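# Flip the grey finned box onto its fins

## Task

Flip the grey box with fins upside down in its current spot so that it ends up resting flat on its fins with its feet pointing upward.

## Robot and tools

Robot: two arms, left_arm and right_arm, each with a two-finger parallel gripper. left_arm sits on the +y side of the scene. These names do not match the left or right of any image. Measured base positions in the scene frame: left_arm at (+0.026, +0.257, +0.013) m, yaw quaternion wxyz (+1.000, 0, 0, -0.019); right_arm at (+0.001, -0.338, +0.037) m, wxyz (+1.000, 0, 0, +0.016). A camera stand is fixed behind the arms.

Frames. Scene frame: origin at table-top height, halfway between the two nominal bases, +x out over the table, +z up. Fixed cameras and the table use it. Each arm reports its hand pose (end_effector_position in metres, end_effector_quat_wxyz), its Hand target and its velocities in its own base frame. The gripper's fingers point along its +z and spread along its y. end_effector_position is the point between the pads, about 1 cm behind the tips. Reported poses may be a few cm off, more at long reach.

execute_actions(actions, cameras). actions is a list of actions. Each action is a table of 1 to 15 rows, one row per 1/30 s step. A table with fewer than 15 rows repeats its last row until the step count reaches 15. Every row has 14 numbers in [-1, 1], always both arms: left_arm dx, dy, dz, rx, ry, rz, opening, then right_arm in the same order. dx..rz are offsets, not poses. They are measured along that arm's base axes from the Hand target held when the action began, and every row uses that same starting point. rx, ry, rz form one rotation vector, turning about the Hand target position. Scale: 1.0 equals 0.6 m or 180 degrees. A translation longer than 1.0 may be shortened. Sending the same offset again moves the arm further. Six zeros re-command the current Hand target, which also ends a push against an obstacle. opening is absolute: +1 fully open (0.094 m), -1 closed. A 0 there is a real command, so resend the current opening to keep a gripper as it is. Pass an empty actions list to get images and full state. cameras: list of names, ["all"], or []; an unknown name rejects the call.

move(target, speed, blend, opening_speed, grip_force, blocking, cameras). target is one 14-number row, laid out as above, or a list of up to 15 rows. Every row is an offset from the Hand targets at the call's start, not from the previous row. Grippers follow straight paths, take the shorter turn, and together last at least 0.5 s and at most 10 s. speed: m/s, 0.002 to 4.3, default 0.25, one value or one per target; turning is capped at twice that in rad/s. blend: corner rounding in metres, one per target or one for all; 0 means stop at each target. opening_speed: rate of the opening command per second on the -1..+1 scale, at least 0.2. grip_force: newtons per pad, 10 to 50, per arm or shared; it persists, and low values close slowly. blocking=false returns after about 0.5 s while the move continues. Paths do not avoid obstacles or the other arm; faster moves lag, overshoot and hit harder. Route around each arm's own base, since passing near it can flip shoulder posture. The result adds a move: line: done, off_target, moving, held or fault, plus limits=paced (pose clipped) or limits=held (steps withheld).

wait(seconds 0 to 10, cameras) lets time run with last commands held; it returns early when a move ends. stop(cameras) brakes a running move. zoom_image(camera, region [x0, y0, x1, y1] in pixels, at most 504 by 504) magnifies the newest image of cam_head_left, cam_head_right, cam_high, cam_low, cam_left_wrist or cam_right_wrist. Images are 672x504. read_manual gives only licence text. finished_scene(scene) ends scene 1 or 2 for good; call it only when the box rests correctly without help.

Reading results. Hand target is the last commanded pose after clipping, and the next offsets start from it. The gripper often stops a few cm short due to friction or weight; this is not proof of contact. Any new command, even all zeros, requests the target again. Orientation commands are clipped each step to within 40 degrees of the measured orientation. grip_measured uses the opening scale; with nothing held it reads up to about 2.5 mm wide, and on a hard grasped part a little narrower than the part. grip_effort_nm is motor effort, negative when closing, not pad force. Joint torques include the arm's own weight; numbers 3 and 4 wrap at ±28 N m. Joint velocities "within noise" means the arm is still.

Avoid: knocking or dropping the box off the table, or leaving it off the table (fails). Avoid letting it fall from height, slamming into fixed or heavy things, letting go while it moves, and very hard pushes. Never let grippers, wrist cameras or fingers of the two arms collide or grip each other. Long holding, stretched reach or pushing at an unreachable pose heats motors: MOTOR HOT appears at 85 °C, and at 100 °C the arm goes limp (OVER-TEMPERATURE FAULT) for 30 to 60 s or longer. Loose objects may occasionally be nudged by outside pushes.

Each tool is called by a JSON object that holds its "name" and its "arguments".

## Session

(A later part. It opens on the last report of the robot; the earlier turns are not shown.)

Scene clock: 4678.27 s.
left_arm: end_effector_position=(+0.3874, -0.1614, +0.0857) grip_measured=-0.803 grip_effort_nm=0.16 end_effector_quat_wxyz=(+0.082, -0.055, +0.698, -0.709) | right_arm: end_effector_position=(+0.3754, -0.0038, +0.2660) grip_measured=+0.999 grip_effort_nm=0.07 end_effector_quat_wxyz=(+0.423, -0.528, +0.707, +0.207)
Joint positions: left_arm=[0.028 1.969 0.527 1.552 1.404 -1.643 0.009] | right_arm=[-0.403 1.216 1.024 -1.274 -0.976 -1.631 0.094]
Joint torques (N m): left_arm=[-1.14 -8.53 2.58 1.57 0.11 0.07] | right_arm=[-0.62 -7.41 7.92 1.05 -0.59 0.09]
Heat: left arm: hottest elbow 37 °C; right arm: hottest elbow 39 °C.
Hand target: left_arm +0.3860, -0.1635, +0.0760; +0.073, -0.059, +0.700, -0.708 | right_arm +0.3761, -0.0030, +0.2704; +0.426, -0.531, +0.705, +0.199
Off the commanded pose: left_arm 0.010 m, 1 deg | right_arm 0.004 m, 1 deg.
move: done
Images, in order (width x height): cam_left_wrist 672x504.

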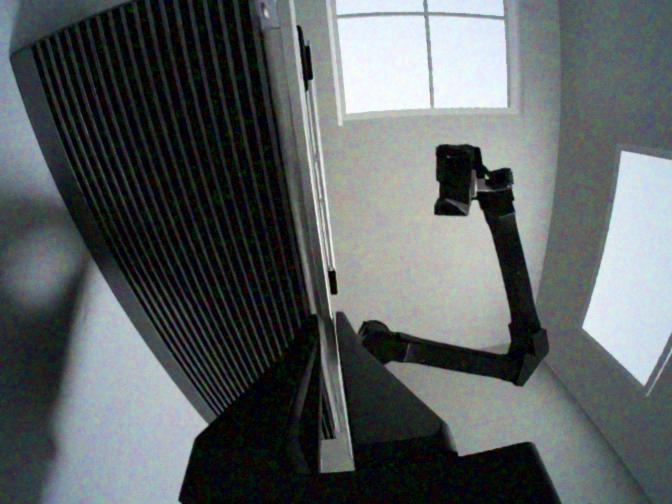

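{"name": "move", "arguments": {"target": [0,0,0.017,0,0,0,-0.5,0,0,0,0,0,0,1], "speed": 0.02, "opening_speed": 0.3, "cameras": ["cam_left_wrist"]}}

Scene clock: 4688.97 s.
left_arm: end_effector_position=(+0.3877, -0.1614, +0.0821) grip_measured=-0.503 grip_effort_nm=0.16 end_effector_quat_wxyz=(+0.070, -0.067, +0.699, -0.708) | right_arm: end_effector_position=(+0.3754, -0.0038, +0.2660) grip_measured=+0.999 grip_effort_nm=0.06 end_effector_quat_wxyz=(+0.423, -0.528, +0.707, +0.207)
Joint positions: left_arm=[0.028 1.969 0.527 1.517 1.404 -1.642 0.023] | right_arm=[-0.403 1.216 1.024 -1.274 -0.976 -1.631 0.094]
Joint torques (N m): left_arm=[-1.2 -11.69 2.13 1.48 0.14 0.04] | right_arm=[0.03 -7.53 7.72 0.91 -0.52 0.09]
Heat: left arm: hottest elbow 37 °C; right arm: hottest elbow 39 °C.
Hand target: left_arm +0.3860, -0.1635, +0.0862; +0.073, -0.059, +0.700, -0.708 | right_arm +0.3761, -0.0030, +0.2704; +0.426, -0.531, +0.705, +0.199
Off the commanded pose: left_arm 0.005 m, 1 deg | right_arm 0.004 m, 1 deg.
move: done
Images, in order (width x height): cam_left_wrist 672x504.

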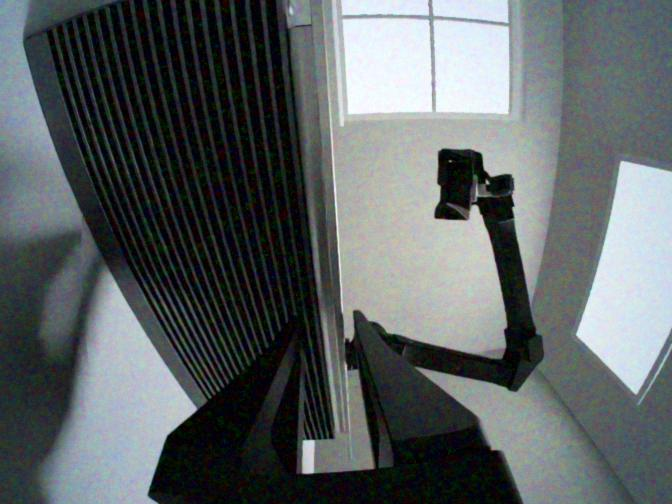

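{"name": "move", "arguments": {"target": [-0.032,0.1635,0.01,0,0,0,-0.5,0,0,0,0,0,0,1], "speed": 0.05, "cameras": ["cam_left_wrist", "cam_high", "cam_head_left"]}}

Scene clock: 4696.17 s.
left_arm: end_effector_position=(+0.3683, -0.0691, +0.0862) grip_measured=-0.503 grip_effort_nm=0.16 end_effector_quat_wxyz=(+0.106, -0.117, +0.697, -0.700) | right_arm: end_effector_position=(+0.3754, -0.0038, +0.2660) grip_measured=+0.999 grip_effort_nm=0.07 end_effector_quat_wxyz=(+0.423, -0.528, +0.707, +0.207)
Joint positions: left_arm=[0.299 1.93 0.454 1.549 1.554 -1.66 0.023] | right_arm=[-0.403 1.216 1.024 -1.274 -0.976 -1.631 0.094]
Joint torques (N m): left_arm=[0.03 -10.75 1.61 2.37 0.13 -0.03] | right_arm=[-0.38 -7.71 7.92 1.11 -0.56 0.09]
Heat: left arm: hottest elbow 37 °C; right arm: hottest elbow 39 °C.
Hand target: left_arm +0.3668, -0.0654, +0.0922; +0.073, -0.059, +0.700, -0.708 | right_arm +0.3761, -0.0030, +0.2704; +0.426, -0.531, +0.705, +0.199
Off the commanded pose: left_arm 0.007 m, 8 deg | right_arm 0.004 m, 1 deg.
joint sent to its limit (left arm) — joint 5 (wrist yaw), upper limit. The joint targets are off in orientation, not in position.
move: off_target (left_arm)
Images, in order (width x height): cam_head_left 672x504, cam_high 672x504, cam_left_wrist 672x504.

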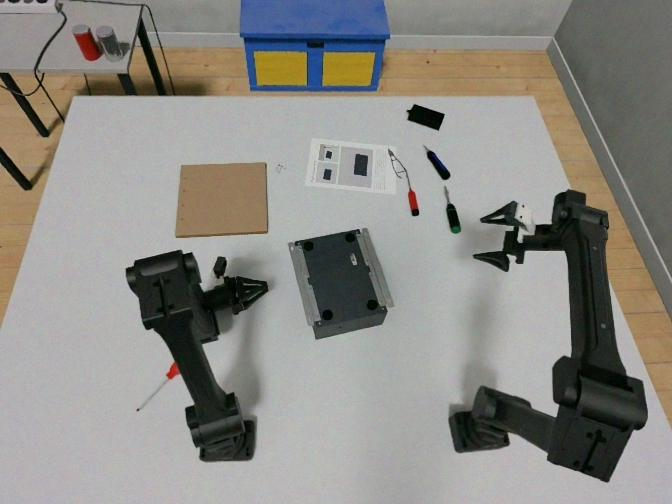

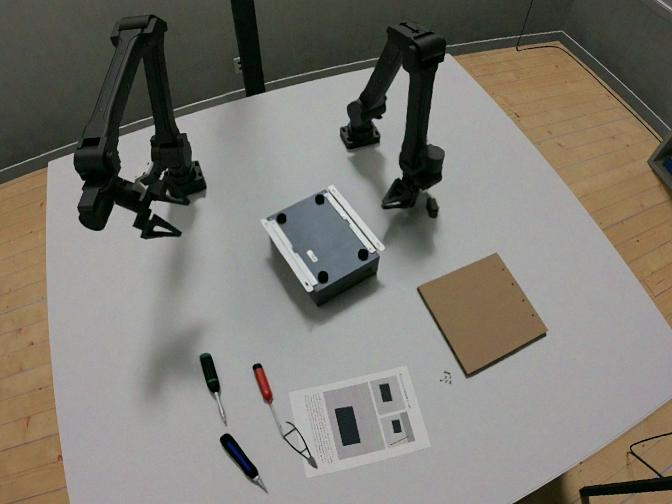

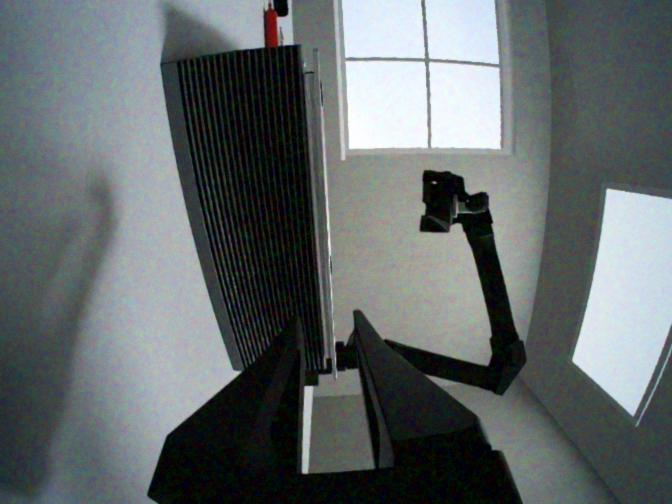

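{"name": "zoom_image", "arguments": {"camera": "cam_head_left", "region": [270, 210, 420, 350]}}

{"name": "zoom_image", "arguments": {"camera": "cam_high", "region": [240, 160, 440, 320]}}

Scaled by 3.360.

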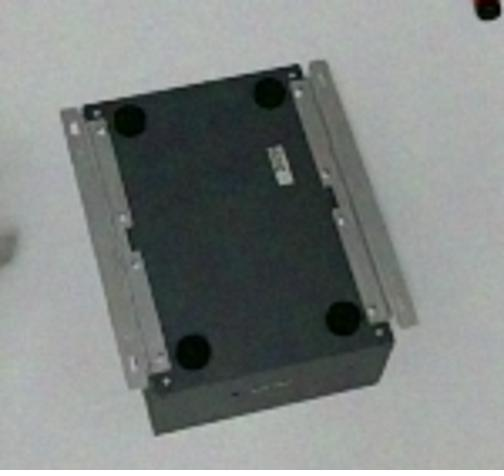

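Scaled by 2.520.

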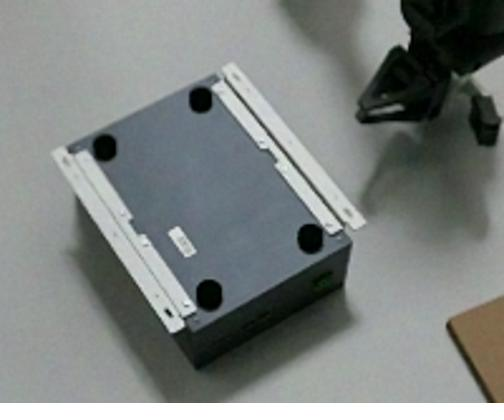

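{"name": "finished_scene", "arguments": {"scene": 1}}

The scene is finished: the task was done.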